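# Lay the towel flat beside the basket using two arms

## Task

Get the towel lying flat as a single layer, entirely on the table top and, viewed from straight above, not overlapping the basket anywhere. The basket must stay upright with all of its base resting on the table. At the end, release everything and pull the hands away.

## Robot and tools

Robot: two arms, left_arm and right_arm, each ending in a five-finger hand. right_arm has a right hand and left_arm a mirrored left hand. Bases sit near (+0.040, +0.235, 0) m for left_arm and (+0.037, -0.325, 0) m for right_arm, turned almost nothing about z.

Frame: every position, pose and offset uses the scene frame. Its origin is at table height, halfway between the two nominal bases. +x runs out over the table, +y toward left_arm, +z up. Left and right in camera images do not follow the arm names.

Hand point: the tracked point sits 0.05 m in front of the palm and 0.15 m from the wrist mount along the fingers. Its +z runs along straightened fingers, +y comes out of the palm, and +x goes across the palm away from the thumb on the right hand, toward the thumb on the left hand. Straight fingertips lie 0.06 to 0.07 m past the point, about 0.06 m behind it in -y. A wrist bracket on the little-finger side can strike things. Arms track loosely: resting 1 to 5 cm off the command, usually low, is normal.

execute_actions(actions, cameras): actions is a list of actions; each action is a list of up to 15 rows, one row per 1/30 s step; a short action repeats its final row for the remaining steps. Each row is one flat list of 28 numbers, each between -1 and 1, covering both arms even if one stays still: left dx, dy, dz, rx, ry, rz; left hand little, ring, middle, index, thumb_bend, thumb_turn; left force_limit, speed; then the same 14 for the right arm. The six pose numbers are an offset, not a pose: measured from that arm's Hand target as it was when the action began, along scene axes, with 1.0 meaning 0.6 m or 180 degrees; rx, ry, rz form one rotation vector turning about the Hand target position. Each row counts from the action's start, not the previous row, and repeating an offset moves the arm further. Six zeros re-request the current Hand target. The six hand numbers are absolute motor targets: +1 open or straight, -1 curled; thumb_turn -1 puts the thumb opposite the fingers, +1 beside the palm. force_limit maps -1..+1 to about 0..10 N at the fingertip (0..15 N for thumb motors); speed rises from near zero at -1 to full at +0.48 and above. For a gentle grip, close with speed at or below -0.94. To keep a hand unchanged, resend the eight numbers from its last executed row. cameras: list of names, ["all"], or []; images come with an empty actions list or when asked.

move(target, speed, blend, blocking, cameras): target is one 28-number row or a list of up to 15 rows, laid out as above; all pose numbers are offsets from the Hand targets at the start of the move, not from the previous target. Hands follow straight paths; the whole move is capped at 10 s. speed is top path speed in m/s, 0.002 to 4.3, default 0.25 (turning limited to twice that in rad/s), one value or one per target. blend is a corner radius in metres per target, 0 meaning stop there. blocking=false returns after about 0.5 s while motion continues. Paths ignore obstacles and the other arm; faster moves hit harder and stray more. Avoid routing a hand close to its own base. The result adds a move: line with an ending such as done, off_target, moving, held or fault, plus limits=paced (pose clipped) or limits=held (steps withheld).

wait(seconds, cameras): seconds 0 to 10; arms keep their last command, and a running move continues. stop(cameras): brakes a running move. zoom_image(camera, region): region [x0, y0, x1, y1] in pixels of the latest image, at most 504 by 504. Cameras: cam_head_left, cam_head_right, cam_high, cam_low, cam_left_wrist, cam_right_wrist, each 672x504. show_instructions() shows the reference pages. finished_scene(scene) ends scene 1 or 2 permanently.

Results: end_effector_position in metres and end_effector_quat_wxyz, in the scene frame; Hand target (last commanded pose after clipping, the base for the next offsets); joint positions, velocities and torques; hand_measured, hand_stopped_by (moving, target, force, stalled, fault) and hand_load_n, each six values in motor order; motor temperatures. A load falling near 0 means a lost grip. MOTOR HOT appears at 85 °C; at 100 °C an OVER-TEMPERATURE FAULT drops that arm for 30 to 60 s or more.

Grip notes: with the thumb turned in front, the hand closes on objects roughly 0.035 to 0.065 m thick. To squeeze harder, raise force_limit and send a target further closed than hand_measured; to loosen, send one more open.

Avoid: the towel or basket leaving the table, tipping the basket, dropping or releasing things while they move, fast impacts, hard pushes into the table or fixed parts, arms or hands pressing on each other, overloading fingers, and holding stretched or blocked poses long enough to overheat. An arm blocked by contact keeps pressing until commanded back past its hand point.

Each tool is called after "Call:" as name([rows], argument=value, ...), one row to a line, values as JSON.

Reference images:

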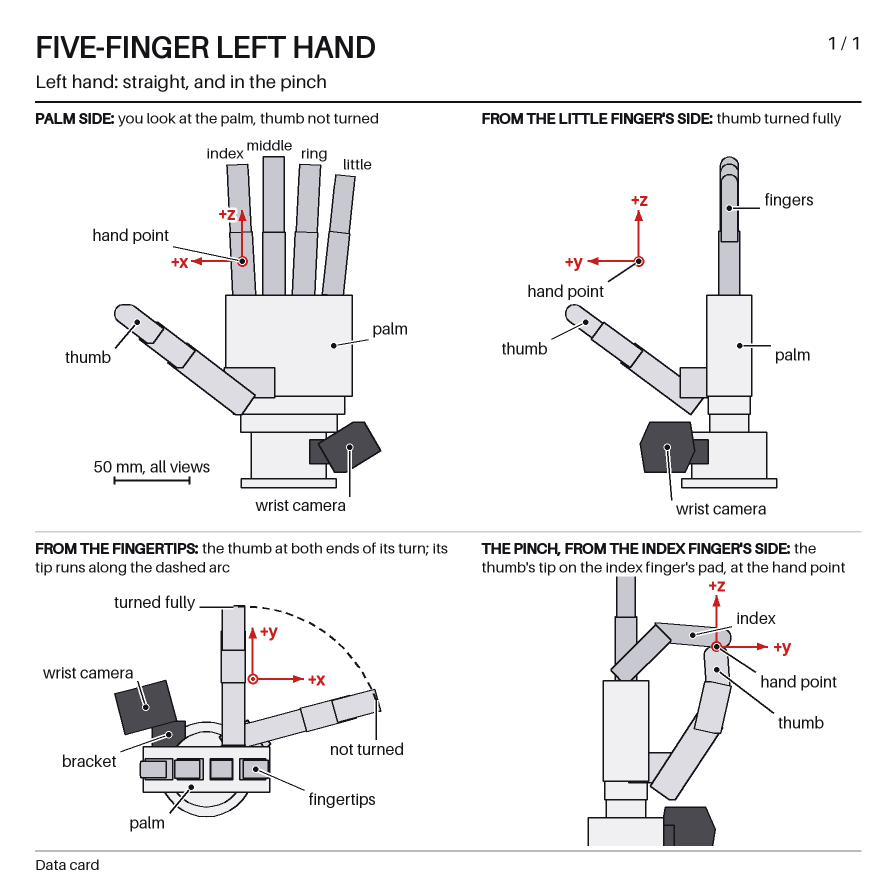

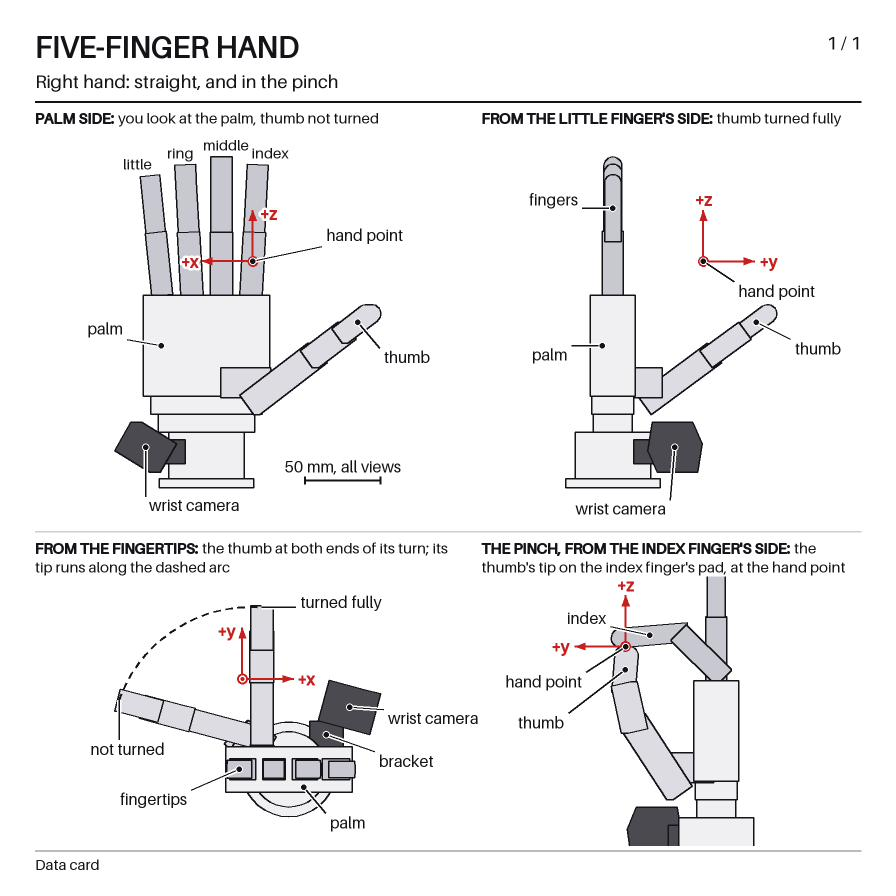

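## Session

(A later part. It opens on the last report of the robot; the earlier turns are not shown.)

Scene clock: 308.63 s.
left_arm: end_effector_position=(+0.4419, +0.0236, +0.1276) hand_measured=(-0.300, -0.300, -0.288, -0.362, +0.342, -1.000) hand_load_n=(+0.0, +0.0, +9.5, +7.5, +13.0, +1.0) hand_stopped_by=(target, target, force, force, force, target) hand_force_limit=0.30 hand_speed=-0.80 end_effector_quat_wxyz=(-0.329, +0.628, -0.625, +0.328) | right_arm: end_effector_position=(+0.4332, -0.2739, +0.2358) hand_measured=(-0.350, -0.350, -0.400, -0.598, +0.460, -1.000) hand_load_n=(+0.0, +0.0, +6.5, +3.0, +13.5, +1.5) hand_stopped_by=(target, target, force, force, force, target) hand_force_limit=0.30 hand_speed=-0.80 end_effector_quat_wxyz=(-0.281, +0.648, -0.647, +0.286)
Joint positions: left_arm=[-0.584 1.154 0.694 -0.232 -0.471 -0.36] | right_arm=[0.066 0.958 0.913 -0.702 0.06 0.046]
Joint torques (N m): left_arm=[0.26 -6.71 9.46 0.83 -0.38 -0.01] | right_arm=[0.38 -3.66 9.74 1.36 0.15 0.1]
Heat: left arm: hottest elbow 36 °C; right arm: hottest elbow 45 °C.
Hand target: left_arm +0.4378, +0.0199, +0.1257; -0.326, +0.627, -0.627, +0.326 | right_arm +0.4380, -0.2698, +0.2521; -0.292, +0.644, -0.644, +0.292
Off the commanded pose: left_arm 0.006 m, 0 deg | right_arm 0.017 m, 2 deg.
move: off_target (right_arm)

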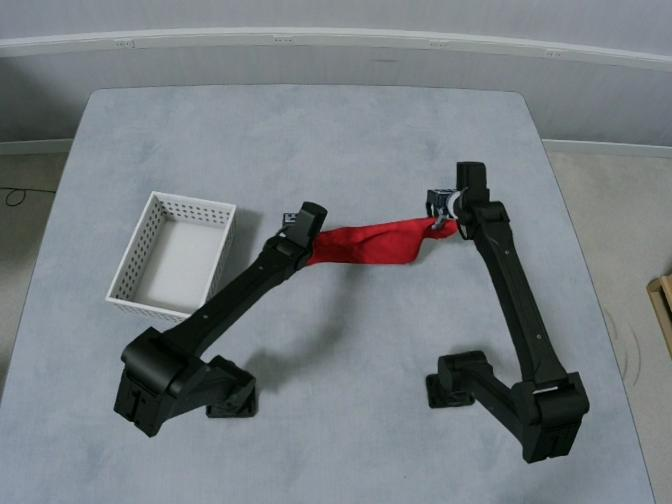

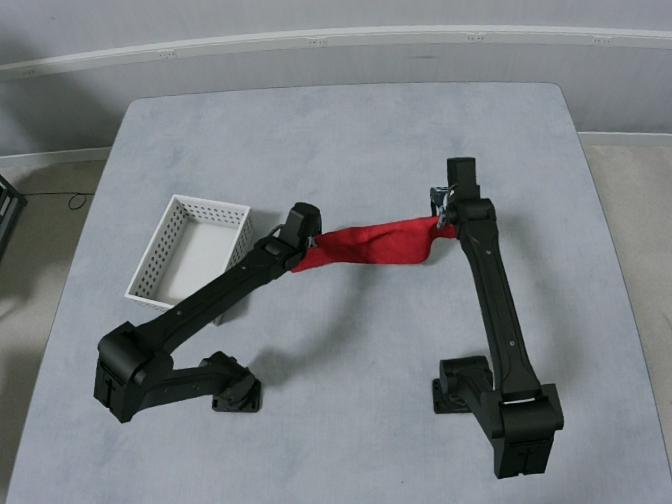

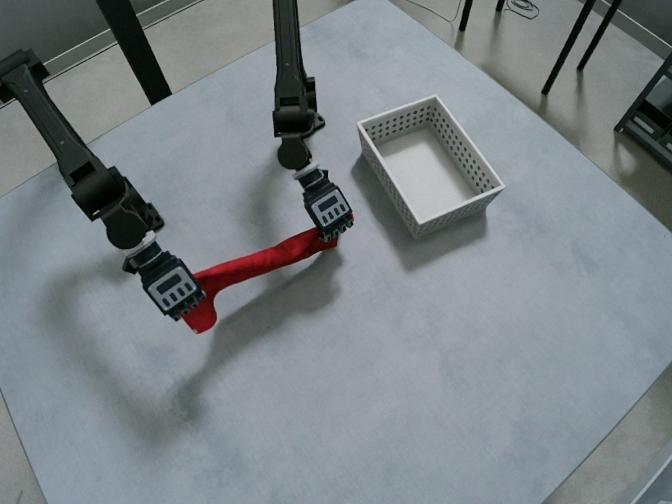

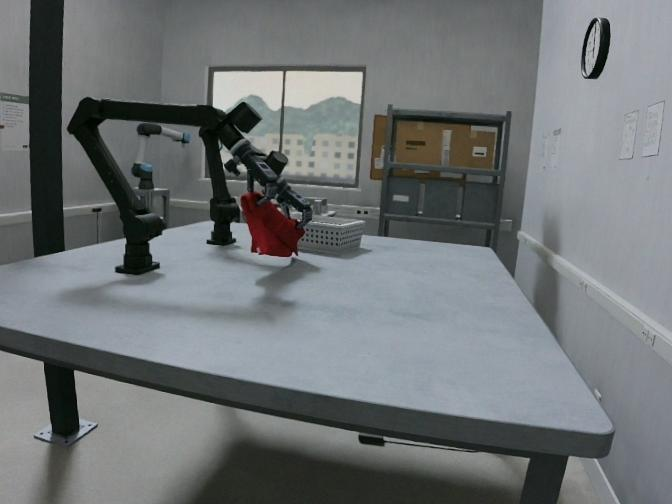

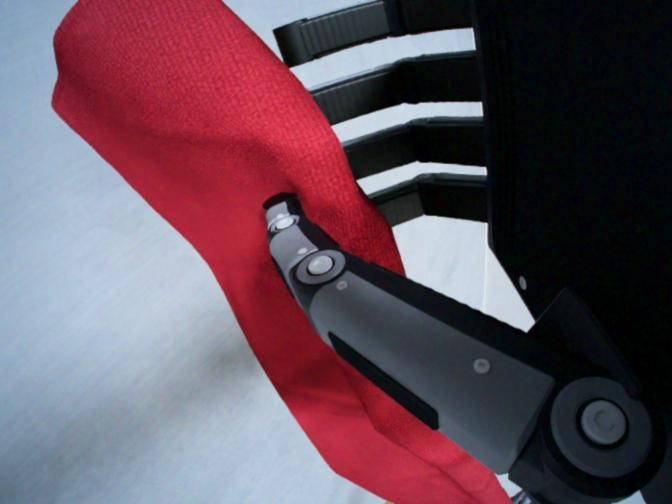

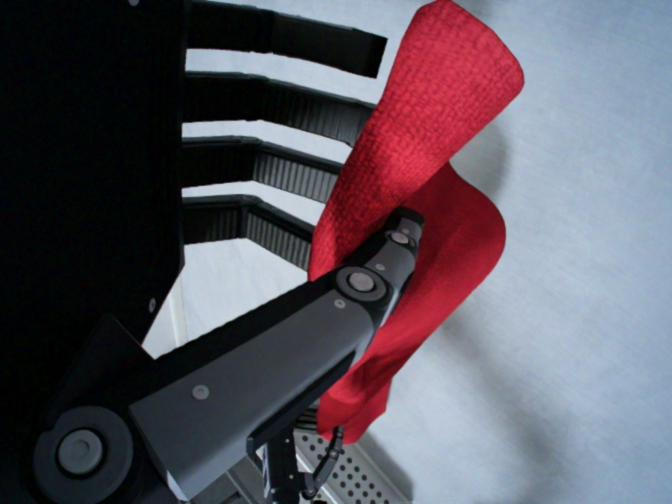

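Call:
move([
  [0.02, 0, -0.08, 0, 0, 0, -0.3, -0.3, -0.6, -0.6, 0.05, -1, 0.3, -0.8, 0.02, 0, -0.10, 0, 0, 0, -0.35, -0.35, -0.6, -0.6, 0.05, -1, 0.3, -0.8],
  [0.18, 0, -0.08, 0, 0, 0, -0.3, -0.3, -0.6, -0.6, 0.05, -1, 0.3, -0.8, 0.18, 0, -0.10, 0, 0, 0, -0.35, -0.35, -0.6, -0.6, 0.05, -1, 0.3, -0.8],
], speed=[0.2, 0.25], blend=[0.01, 0], cameras=["all"])

Call:
zoom_image(camera="cam_low", region=[240, 150, 410, 290])

Call:
zoom_image(camera="cam_head_right", region=[260, 140, 470, 280])

Call:
zoom_image(camera="cam_high", region=[170, 160, 400, 360])

Scene clock: 311.33 s.
left_arm: end_effector_position=(+0.5258, +0.0252, +0.0661) hand_measured=(-0.300, -0.300, -0.288, -0.362, +0.342, -1.000) hand_load_n=(+0.0, +0.0, +9.5, +7.0, +12.5, +1.0) hand_stopped_by=(target, target, force, force, force, target) hand_force_limit=0.30 hand_speed=-0.80 end_effector_quat_wxyz=(-0.320, +0.631, -0.633, +0.314) | right_arm: end_effector_position=(+0.5212, -0.2678, +0.1649) hand_measured=(-0.350, -0.350, -0.400, -0.598, +0.460, -1.000) hand_load_n=(+0.0, +0.0, +6.5, +3.5, +13.5, +1.5) hand_stopped_by=(target, target, force, force, force, target) hand_force_limit=0.30 hand_speed=-0.80 end_effector_quat_wxyz=(-0.271, +0.654, -0.652, +0.272)
Joint positions: left_arm=[-0.462 1.468 0.803 -0.03 -0.368 -0.281] | right_arm=[0.061 1.268 0.961 -0.477 0.048 0.046]
Joint torques (N m): left_arm=[2.32 -9.17 12.42 1.74 -0.08 0.11] | right_arm=[-1.03 -6.12 11.23 2.21 0 -0.07]
Heat: left arm: hottest elbow 36 °C; right arm: hottest elbow 44 °C.
Hand target: left_arm +0.5458, +0.0197, +0.0778; -0.326, +0.627, -0.627, +0.327 | right_arm +0.5460, -0.2699, +0.1919; -0.292, +0.644, -0.644, +0.292
Off the commanded pose: left_arm 0.024 m, 2 deg | right_arm 0.037 m, 4 deg.
move: off_target (left_arm, right_arm)

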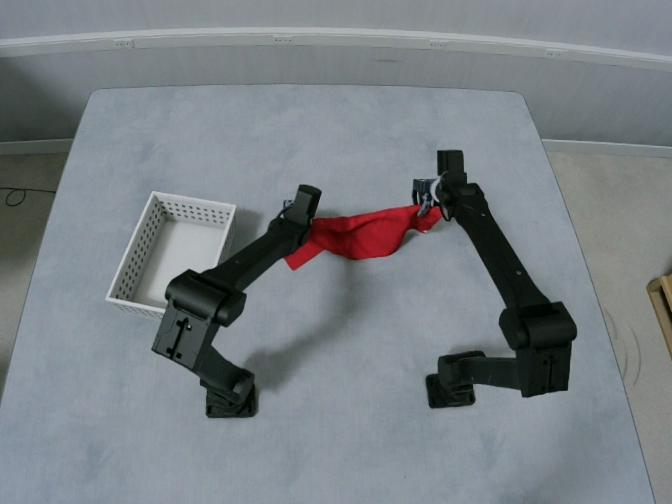

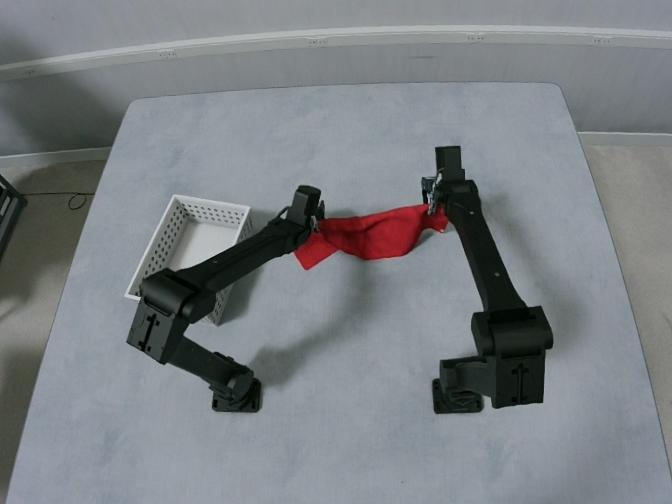

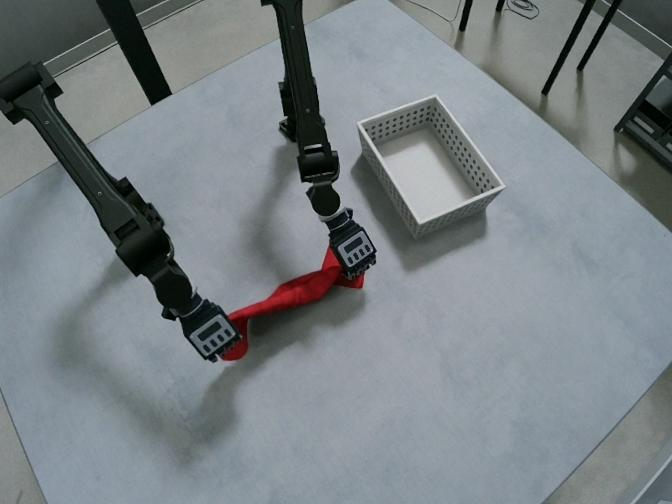

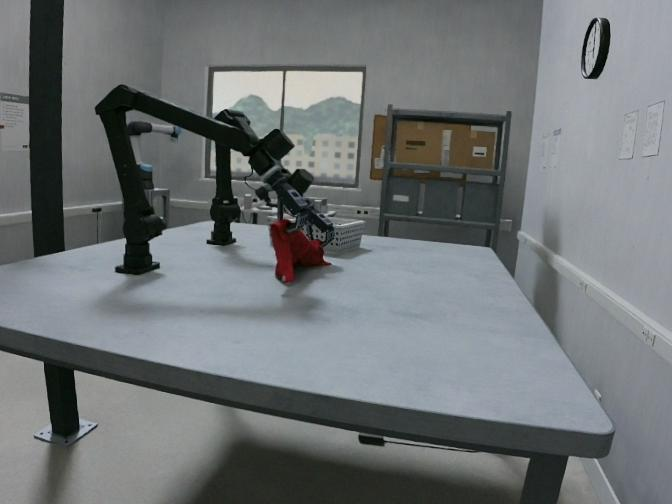

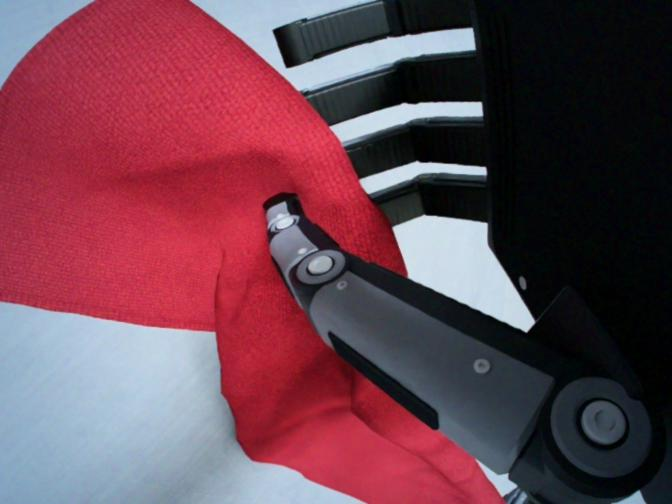

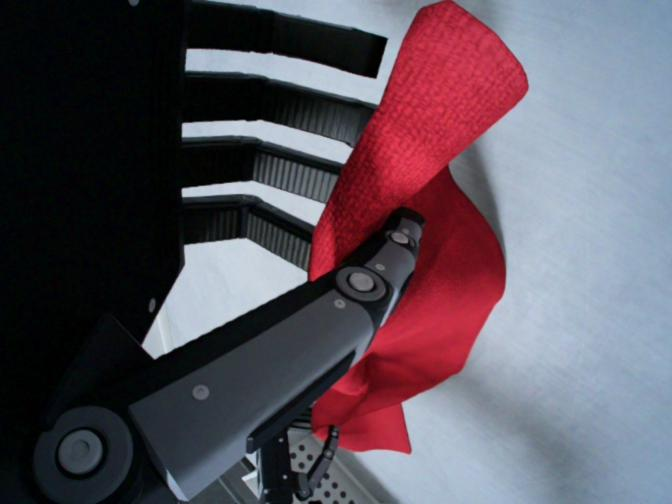

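Scaled by 2.965 from the camera's 672x504 image, which has a finer 960x720 frame.

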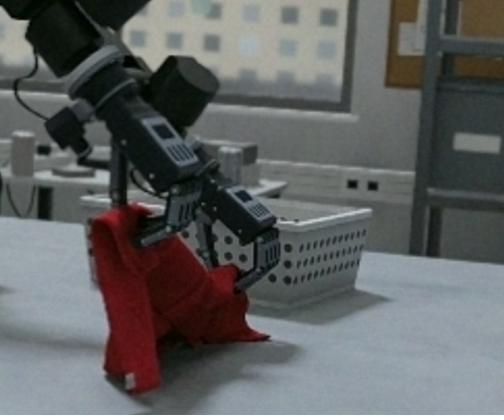

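Scaled by 2.400 from the camera's 672x504 image, which has a finer 960x720 frame.

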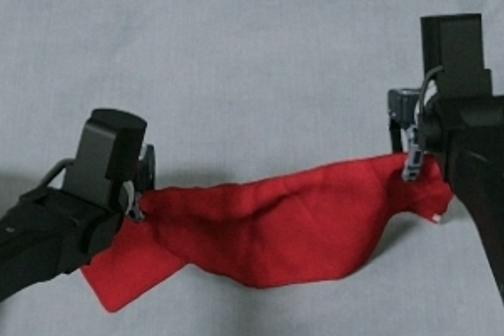

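Scaled by 2.191 from the camera's 672x504 image, which has a finer 960x720 frame.

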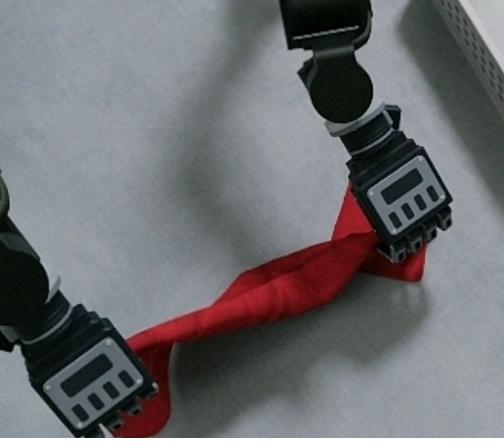

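Call:
move([
  [-0.177, 0, 0.128, 0, 0, 0, -0.3, -0.3, -0.6, -0.6, 0.05, -1, 0.3, -0.8, -0.16, 0, 0.097, 0, 0, 0, -0.35, -0.35, -0.6, -0.6, 0.05, -1, 0.3, -0.8],
  [-0.327, 0, 0.07, 0, 0, 0, -0.3, -0.3, -0.6, -0.6, 0.05, -1, 0.3, -0.8, -0.243, 0, 0.047, 0, 0, 0, -0.35, -0.35, -0.6, -0.6, 0.05, -1, 0.3, -0.8],
  [-0.277, 0, 0.37, 0, 0, 0, -0.3, -0.3, -0.6, -0.6, 0.05, -1, 0.3, -0.8, -0.21, 0, 0.247, 0, 0, 0, -0.35, -0.35, -0.6, -0.6, 0.05, -1, 0.3, -0.8],
], speed=[0.2, 0.2, 0.25], blend=[0.02, 0.02, 0], cameras=["all"])

Call:
zoom_image(camera="cam_low", region=[220, 100, 390, 270])

Call:
zoom_image(camera="cam_head_right", region=[260, 140, 470, 280])

Call:
zoom_image(camera="cam_high", region=[170, 160, 400, 360])

Scene clock: 331.93 s.
left_arm: end_effector_position=(+0.3709, +0.0218, +0.2780) hand_measured=(-0.300, -0.300, -0.288, -0.362, +0.342, -1.000) hand_load_n=(-0.5, +0.0, +9.5, +7.0, +13.0, +1.0) hand_stopped_by=(target, target, force, force, force, target) hand_force_limit=0.30 hand_speed=-0.80 end_effector_quat_wxyz=(-0.324, +0.626, -0.635, +0.315) | right_arm: end_effector_position=(+0.4104, -0.2728, +0.3124) hand_measured=(-0.350, -0.350, -0.400, -0.598, +0.460, -1.000) hand_load_n=(+0.0, +0.0, +6.5, +3.5, +13.5, +1.5) hand_stopped_by=(target, target, force, force, force, target) hand_force_limit=0.30 hand_speed=-0.80 end_effector_quat_wxyz=(-0.275, +0.652, -0.648, +0.281)
Joint positions: left_arm=[-0.724 0.917 0.973 -0.833 -0.566 -0.463] | right_arm=[0.077 0.921 1.101 -0.945 0.067 0.05]
Joint torques (N m): left_arm=[2.61 -3.43 14.71 0.9 -0.17 0.08] | right_arm=[-0.03 -2.26 11.74 1.43 0.05 0.09]
Heat: left arm: hottest elbow 38 °C; right arm: hottest elbow 45 °C.
Hand target: left_arm +0.3797, +0.0198, +0.2997; -0.326, +0.627, -0.627, +0.326 | right_arm +0.4200, -0.2698, +0.3402; -0.292, +0.644, -0.644, +0.292
Off the commanded pose: left_arm 0.024 m, 2 deg | right_arm 0.029 m, 3 deg.
move: off_target (left_arm, right_arm)

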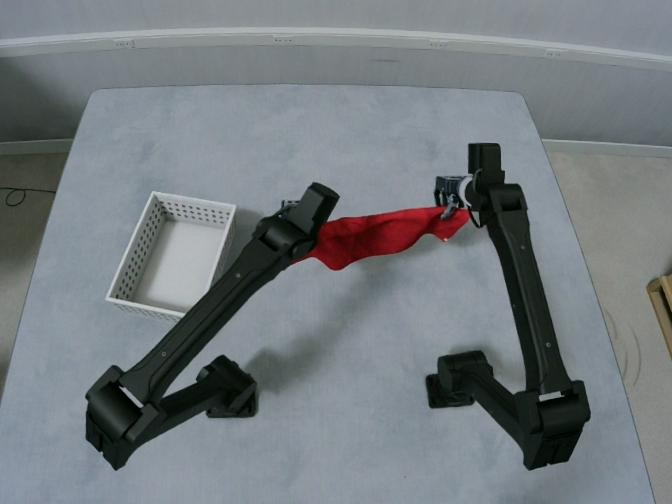

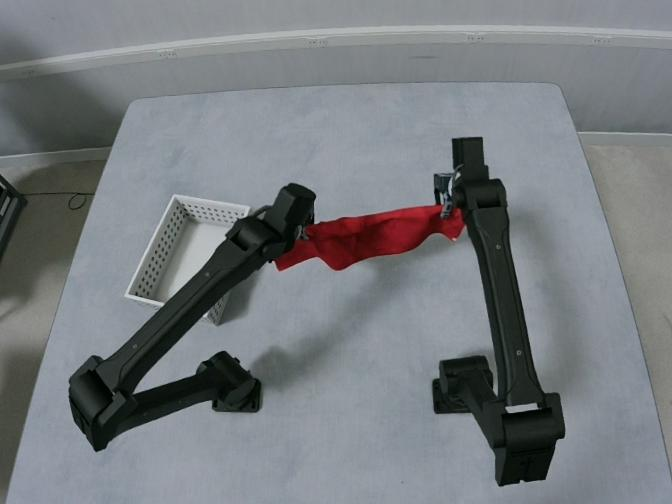

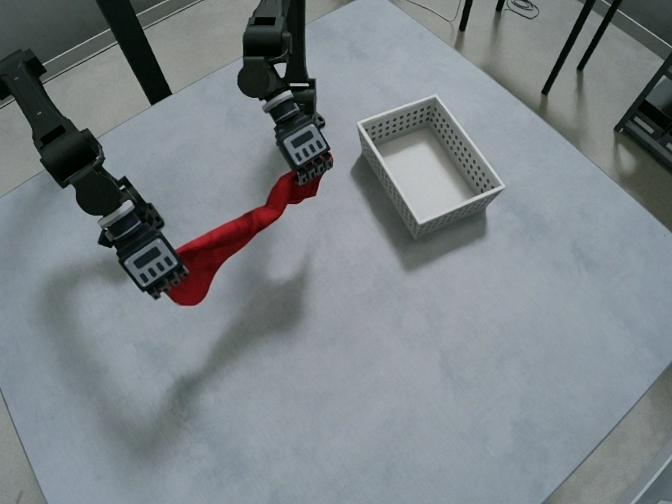

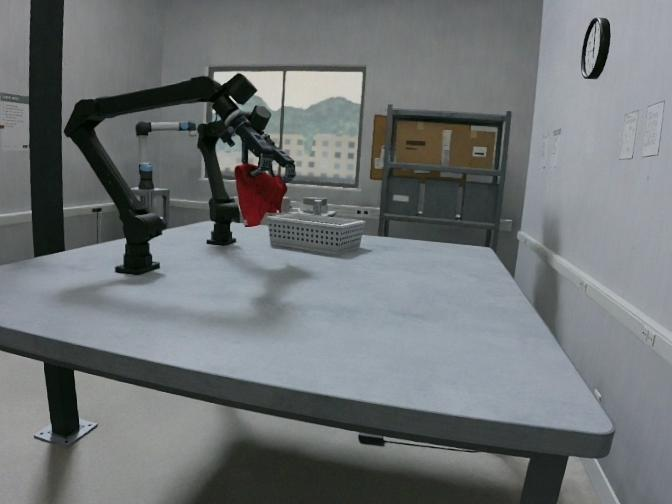

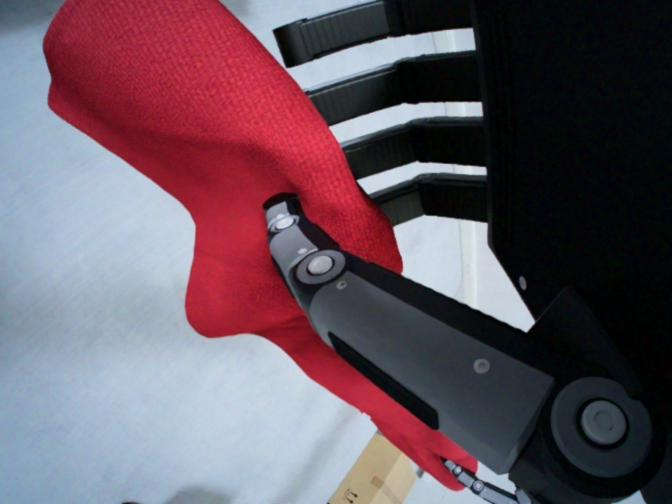

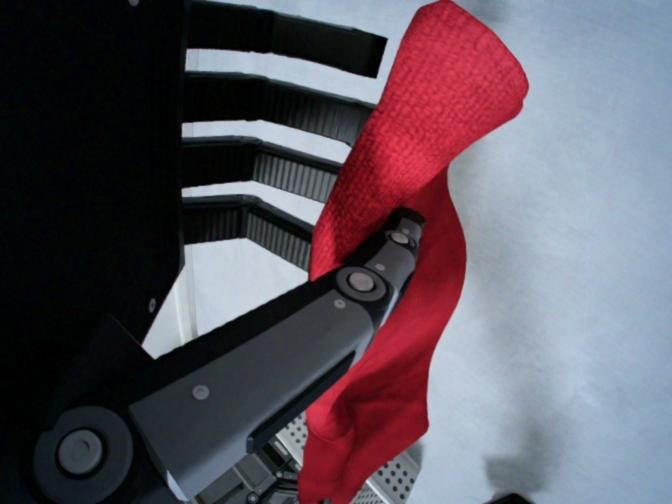

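Scaled by 2.965 from the camera's 672x504 image, which has a finer 960x720 frame.

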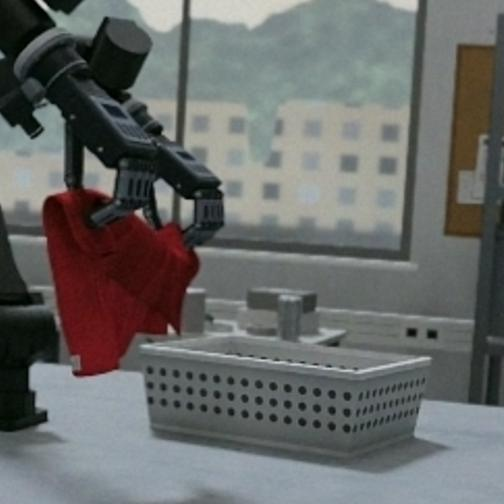

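Scaled by 2.400 from the camera's 672x504 image, which has a finer 960x720 frame.

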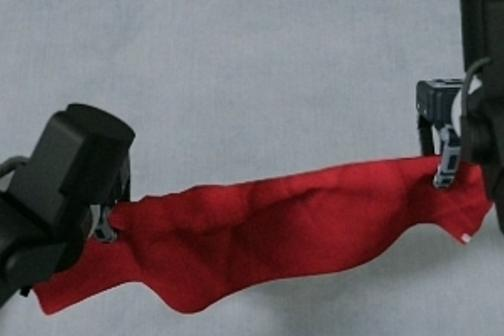

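Scaled by 2.191 from the camera's 672x504 image, which has a finer 960x720 frame.

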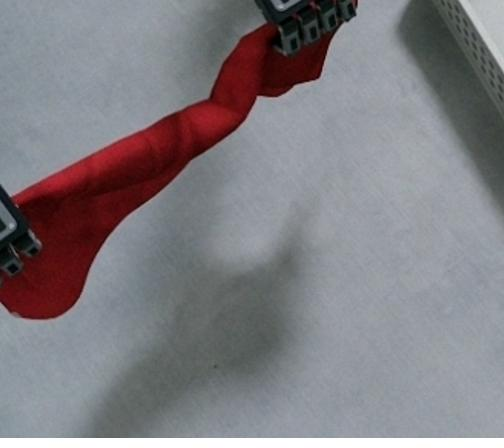

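Call:
move([
  [0.1005, 0.2087, 0.0505, -0.085, 0.060, -0.044, -0.3, -0.3, -0.6, -0.6, 0.05, -1, 0.3, -0.8, 0.05, 0.195, 0.133, 0, 0, 0, -0.35, -0.35, -0.6, -0.6, 0.05, -1, 0.3, -0.8],
  [0.134, 0.225, -0.1295, -0.203, 0.143, -0.105, -0.3, -0.3, -0.6, -0.6, 0.05, -1, 0.3, -0.8, 0.1, 0.343, 0.2, 0, 0, 0, -0.35, -0.35, -0.6, -0.6, 0.05, -1, 0.3, -0.8],
  [0.157, 0.0998, -0.247, -0.304, 0.215, -0.157, -0.3, -0.3, -0.6, -0.6, 0.05, -1, 0.3, -0.8, 0.1335, 0.45, 0.235, 0, 0, 0, -0.35, -0.35, -0.6, -0.6, 0.05, -1, 0.3, -0.8],
], blend=[0.03, 0.03, 0], speed=0.2, cameras=["cam_high", "cam_left_wrist", "cam_low", "cam_head_right"])

Call:
zoom_image(camera="cam_high", region=[260, 160, 460, 310])

Call:
zoom_image(camera="cam_low", region=[230, 90, 400, 270])

Scene clock: 340.43 s.
left_arm: end_effector_position=(+0.4681, +0.0834, +0.1530) hand_measured=(-0.300, -0.300, -0.288, -0.362, +0.342, -1.000) hand_load_n=(+0.0, +0.0, +9.5, +7.0, +13.0, +1.0) hand_stopped_by=(target, target, force, force, force, target) hand_force_limit=0.30 hand_speed=-0.80 end_effector_quat_wxyz=(+0.289, +0.612, -0.605, +0.419) | right_arm: end_effector_position=(+0.4982, -0.0051, +0.4584) hand_measured=(-0.350, -0.350, -0.400, -0.598, +0.460, -1.000) hand_load_n=(+0.0, +0.0, +6.0, +3.5, +13.5, +1.5) hand_stopped_by=(target, target, force, force, force, target) hand_force_limit=0.30 hand_speed=-0.80 end_effector_quat_wxyz=(-0.271, +0.655, -0.642, +0.291)
Joint positions: left_arm=[0.078 1.652 1.1 -0.829 1.059 -0.04] | right_arm=[0.677 1.556 2.058 -1.392 0.496 0.486]
Joint torques (N m): left_arm=[0.38 -11.28 9.14 0.57 0.73 -0.12] | right_arm=[0.15 -9.23 10.73 1.1 0.41 0.11]
Heat: left arm: hottest elbow 38 °C; right arm: hottest elbow 46 °C.
Hand target: left_arm +0.4740, +0.0797, +0.1516; +0.290, +0.609, -0.607, +0.420 | right_arm +0.5001, +0.0002, +0.4812; -0.292, +0.644, -0.644, +0.292
Off the commanded pose: left_arm 0.007 m, 0 deg | right_arm 0.023 m, 3 deg.
move: off_target (right_arm)
Images, in order (width x height): cam_head_right 672x504, cam_high 672x504, cam_low 672x504, cam_left_wrist 672x504.

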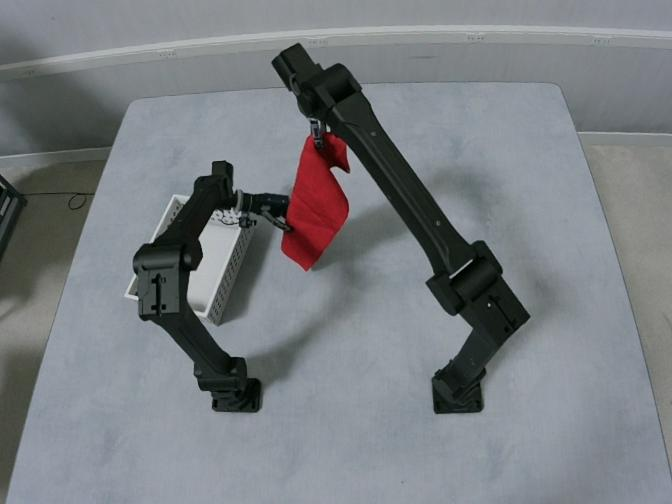

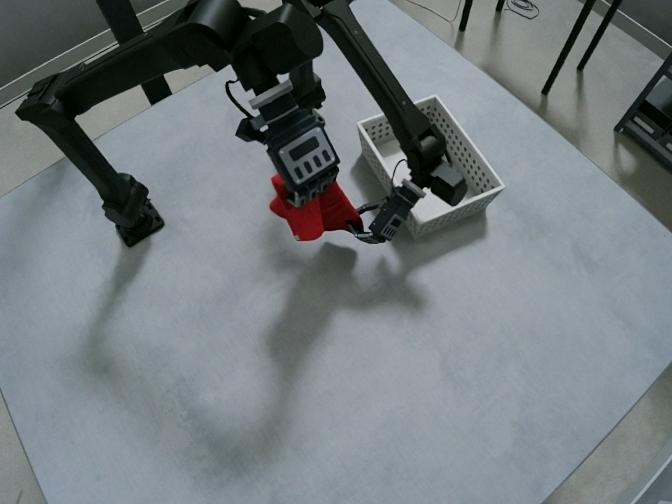

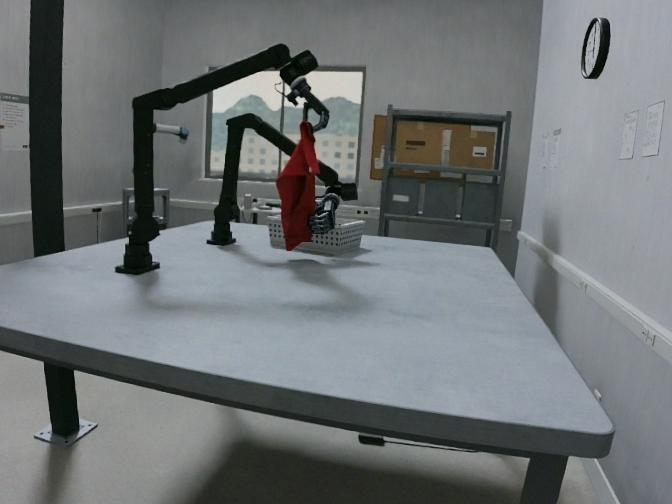

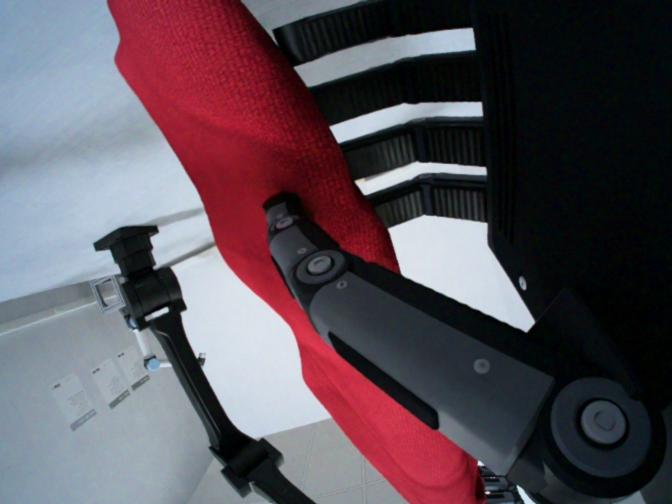

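Scaled by 2.520 from the camera's 672x504 image, which has a finer 960x720 frame.

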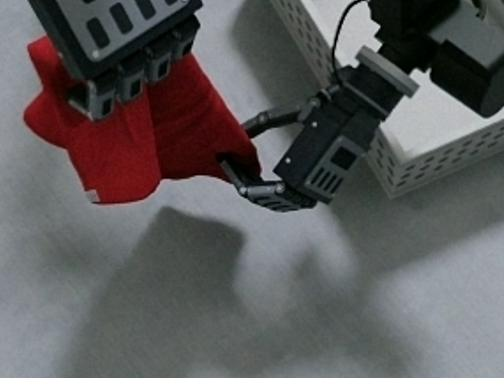

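Scaled by 2.800 from the camera's 672x504 image, which has a finer 960x720 frame.

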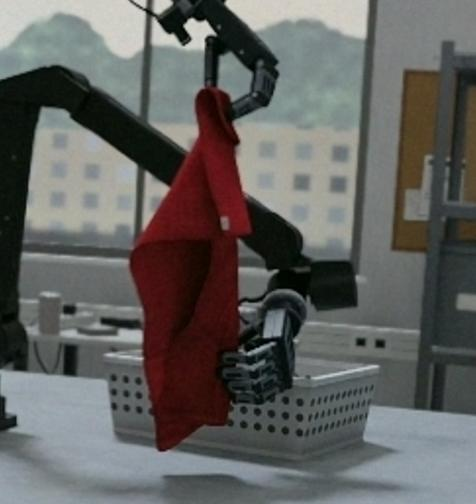

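Call:
move([
  [0.005, 0, 0, 0, 0, 0, 0.3, 0.3, 0.3, 0.3, 0.9, -1, 0.3, -0.3, 0, 0, 0, 0, 0, 0, -0.35, -0.35, -0.6, -0.6, 0.05, -1, 0.3, -0.8],
  [0.15, 0, 0, 0, 0, 0, 0.5, 0.5, 0.5, 0.5, 1, -1, 0.3, 0, 0, 0, 0, 0, 0, 0, -0.35, -0.35, -0.6, -0.6, 0.05, -1, 0.3, -0.8],
], speed=0.1, cameras=["all"])

Call:
zoom_image(camera="cam_high", region=[260, 160, 460, 310])

Call:
zoom_image(camera="cam_low", region=[230, 90, 400, 270])

Call:
zoom_image(camera="cam_head_right", region=[220, 110, 420, 290])

Scene clock: 345.07 s.
left_arm: end_effector_position=(+0.5524, +0.0852, +0.1509) hand_measured=(+0.500, +0.500, +0.500, +0.500, +1.000, -1.000) hand_load_n=(+0.0, +0.0, +0.0, +0.0, +0.0, +0.0) hand_stopped_by=(target, target, target, target, target, target) hand_force_limit=0.30 hand_speed=0.00 end_effector_quat_wxyz=(+0.289, +0.613, -0.603, +0.421) | right_arm: end_effector_position=(+0.4982, -0.0052, +0.4584) hand_measured=(-0.350, -0.350, -0.400, -0.598, +0.460, -1.000) hand_load_n=(+0.0, +0.0, +6.0, +4.0, +13.5, +1.5) hand_stopped_by=(target, target, force, force, force, target) hand_force_limit=0.30 hand_speed=-0.80 end_effector_quat_wxyz=(-0.271, +0.655, -0.642, +0.291)
Joint positions: left_arm=[0.069 1.843 1.358 -0.873 1.059 -0.067] | right_arm=[0.677 1.556 2.058 -1.392 0.497 0.486]
Joint torques (N m): left_arm=[-0.09 -13.51 12.27 -0.18 0.65 -0.08] | right_arm=[0.15 -9.05 10.7 1.14 0.42 0.12]
Heat: left arm: hottest elbow 38 °C; right arm: hottest elbow 46 °C.
Hand target: left_arm +0.5639, +0.0795, +0.1516; +0.290, +0.609, -0.607, +0.420 | right_arm +0.5001, +0.0001, +0.4812; -0.292, +0.644, -0.644, +0.292
Off the commanded pose: left_arm 0.013 m, 1 deg | right_arm 0.024 m, 3 deg.
move: off_target (left_arm, right_arm); target 2's new numbers were sent with left_arm's hand 0.013 m and 1 deg from that target

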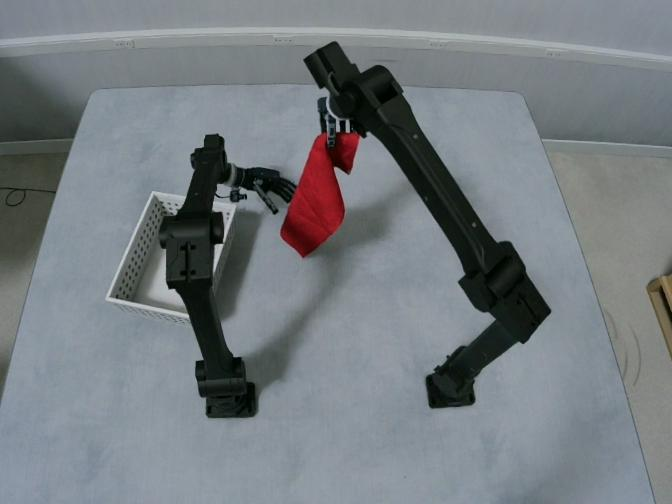

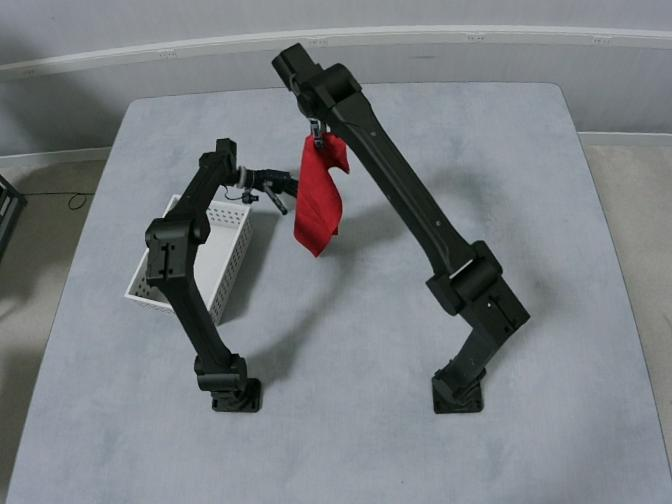

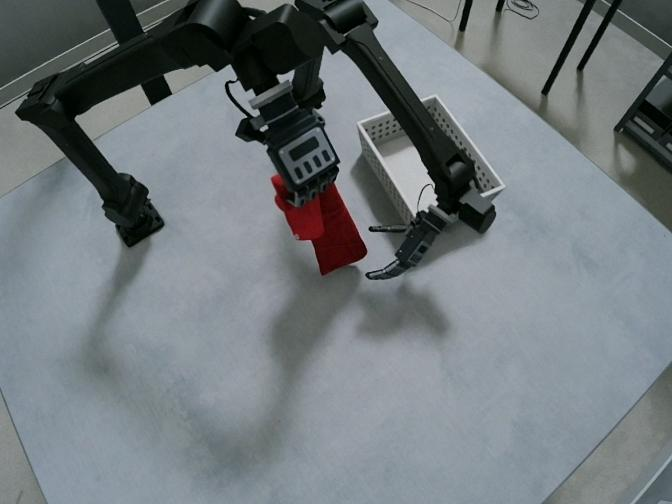

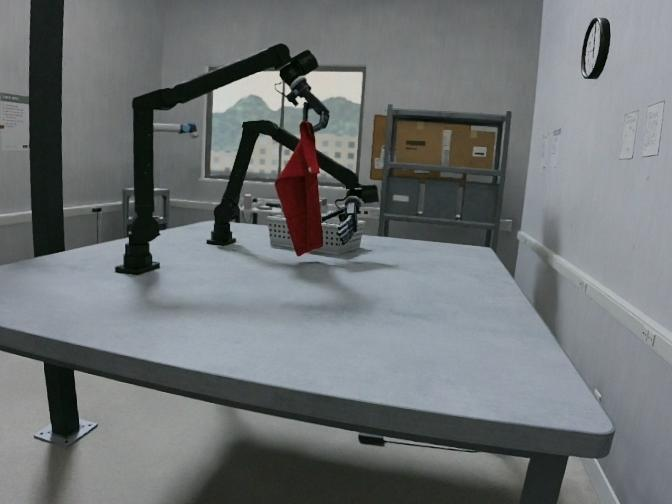

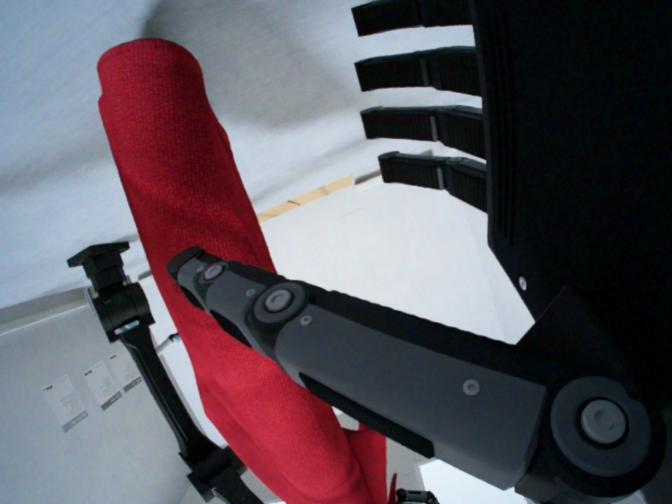

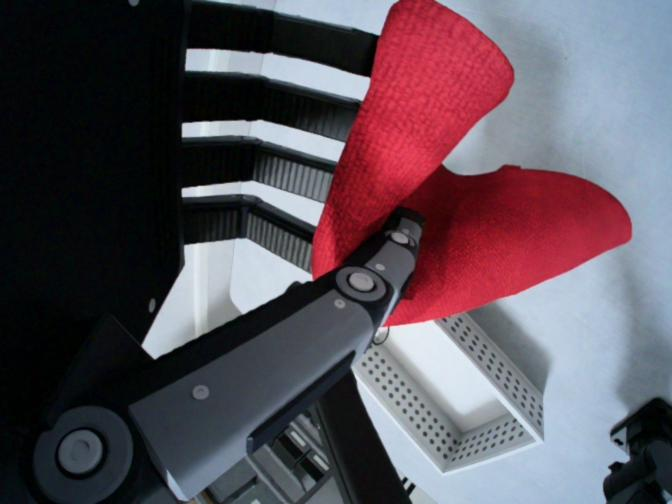

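Scaled by 2.520 from the camera's 672x504 image, which has a finer 960x720 frame.

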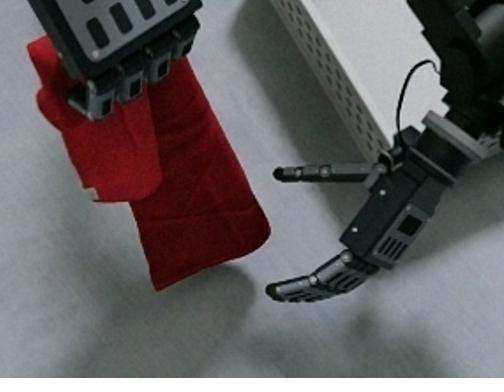

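Scaled by 2.800 from the camera's 672x504 image, which has a finer 960x720 frame.

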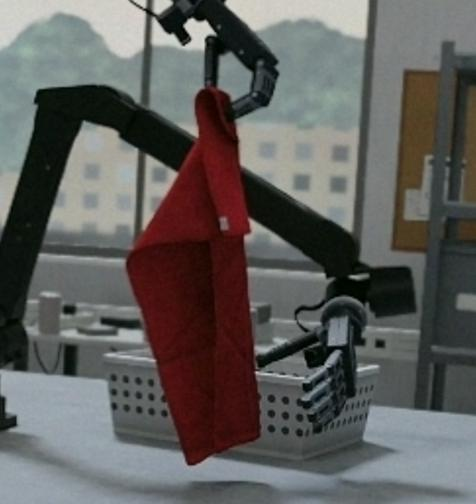

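Scaled by 2.520 from the camera's 672x504 image, which has a finer 960x720 frame.

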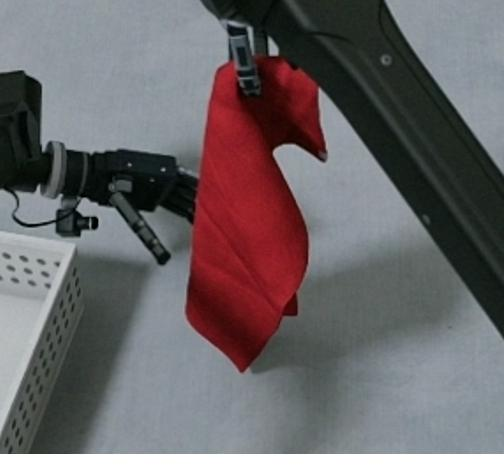

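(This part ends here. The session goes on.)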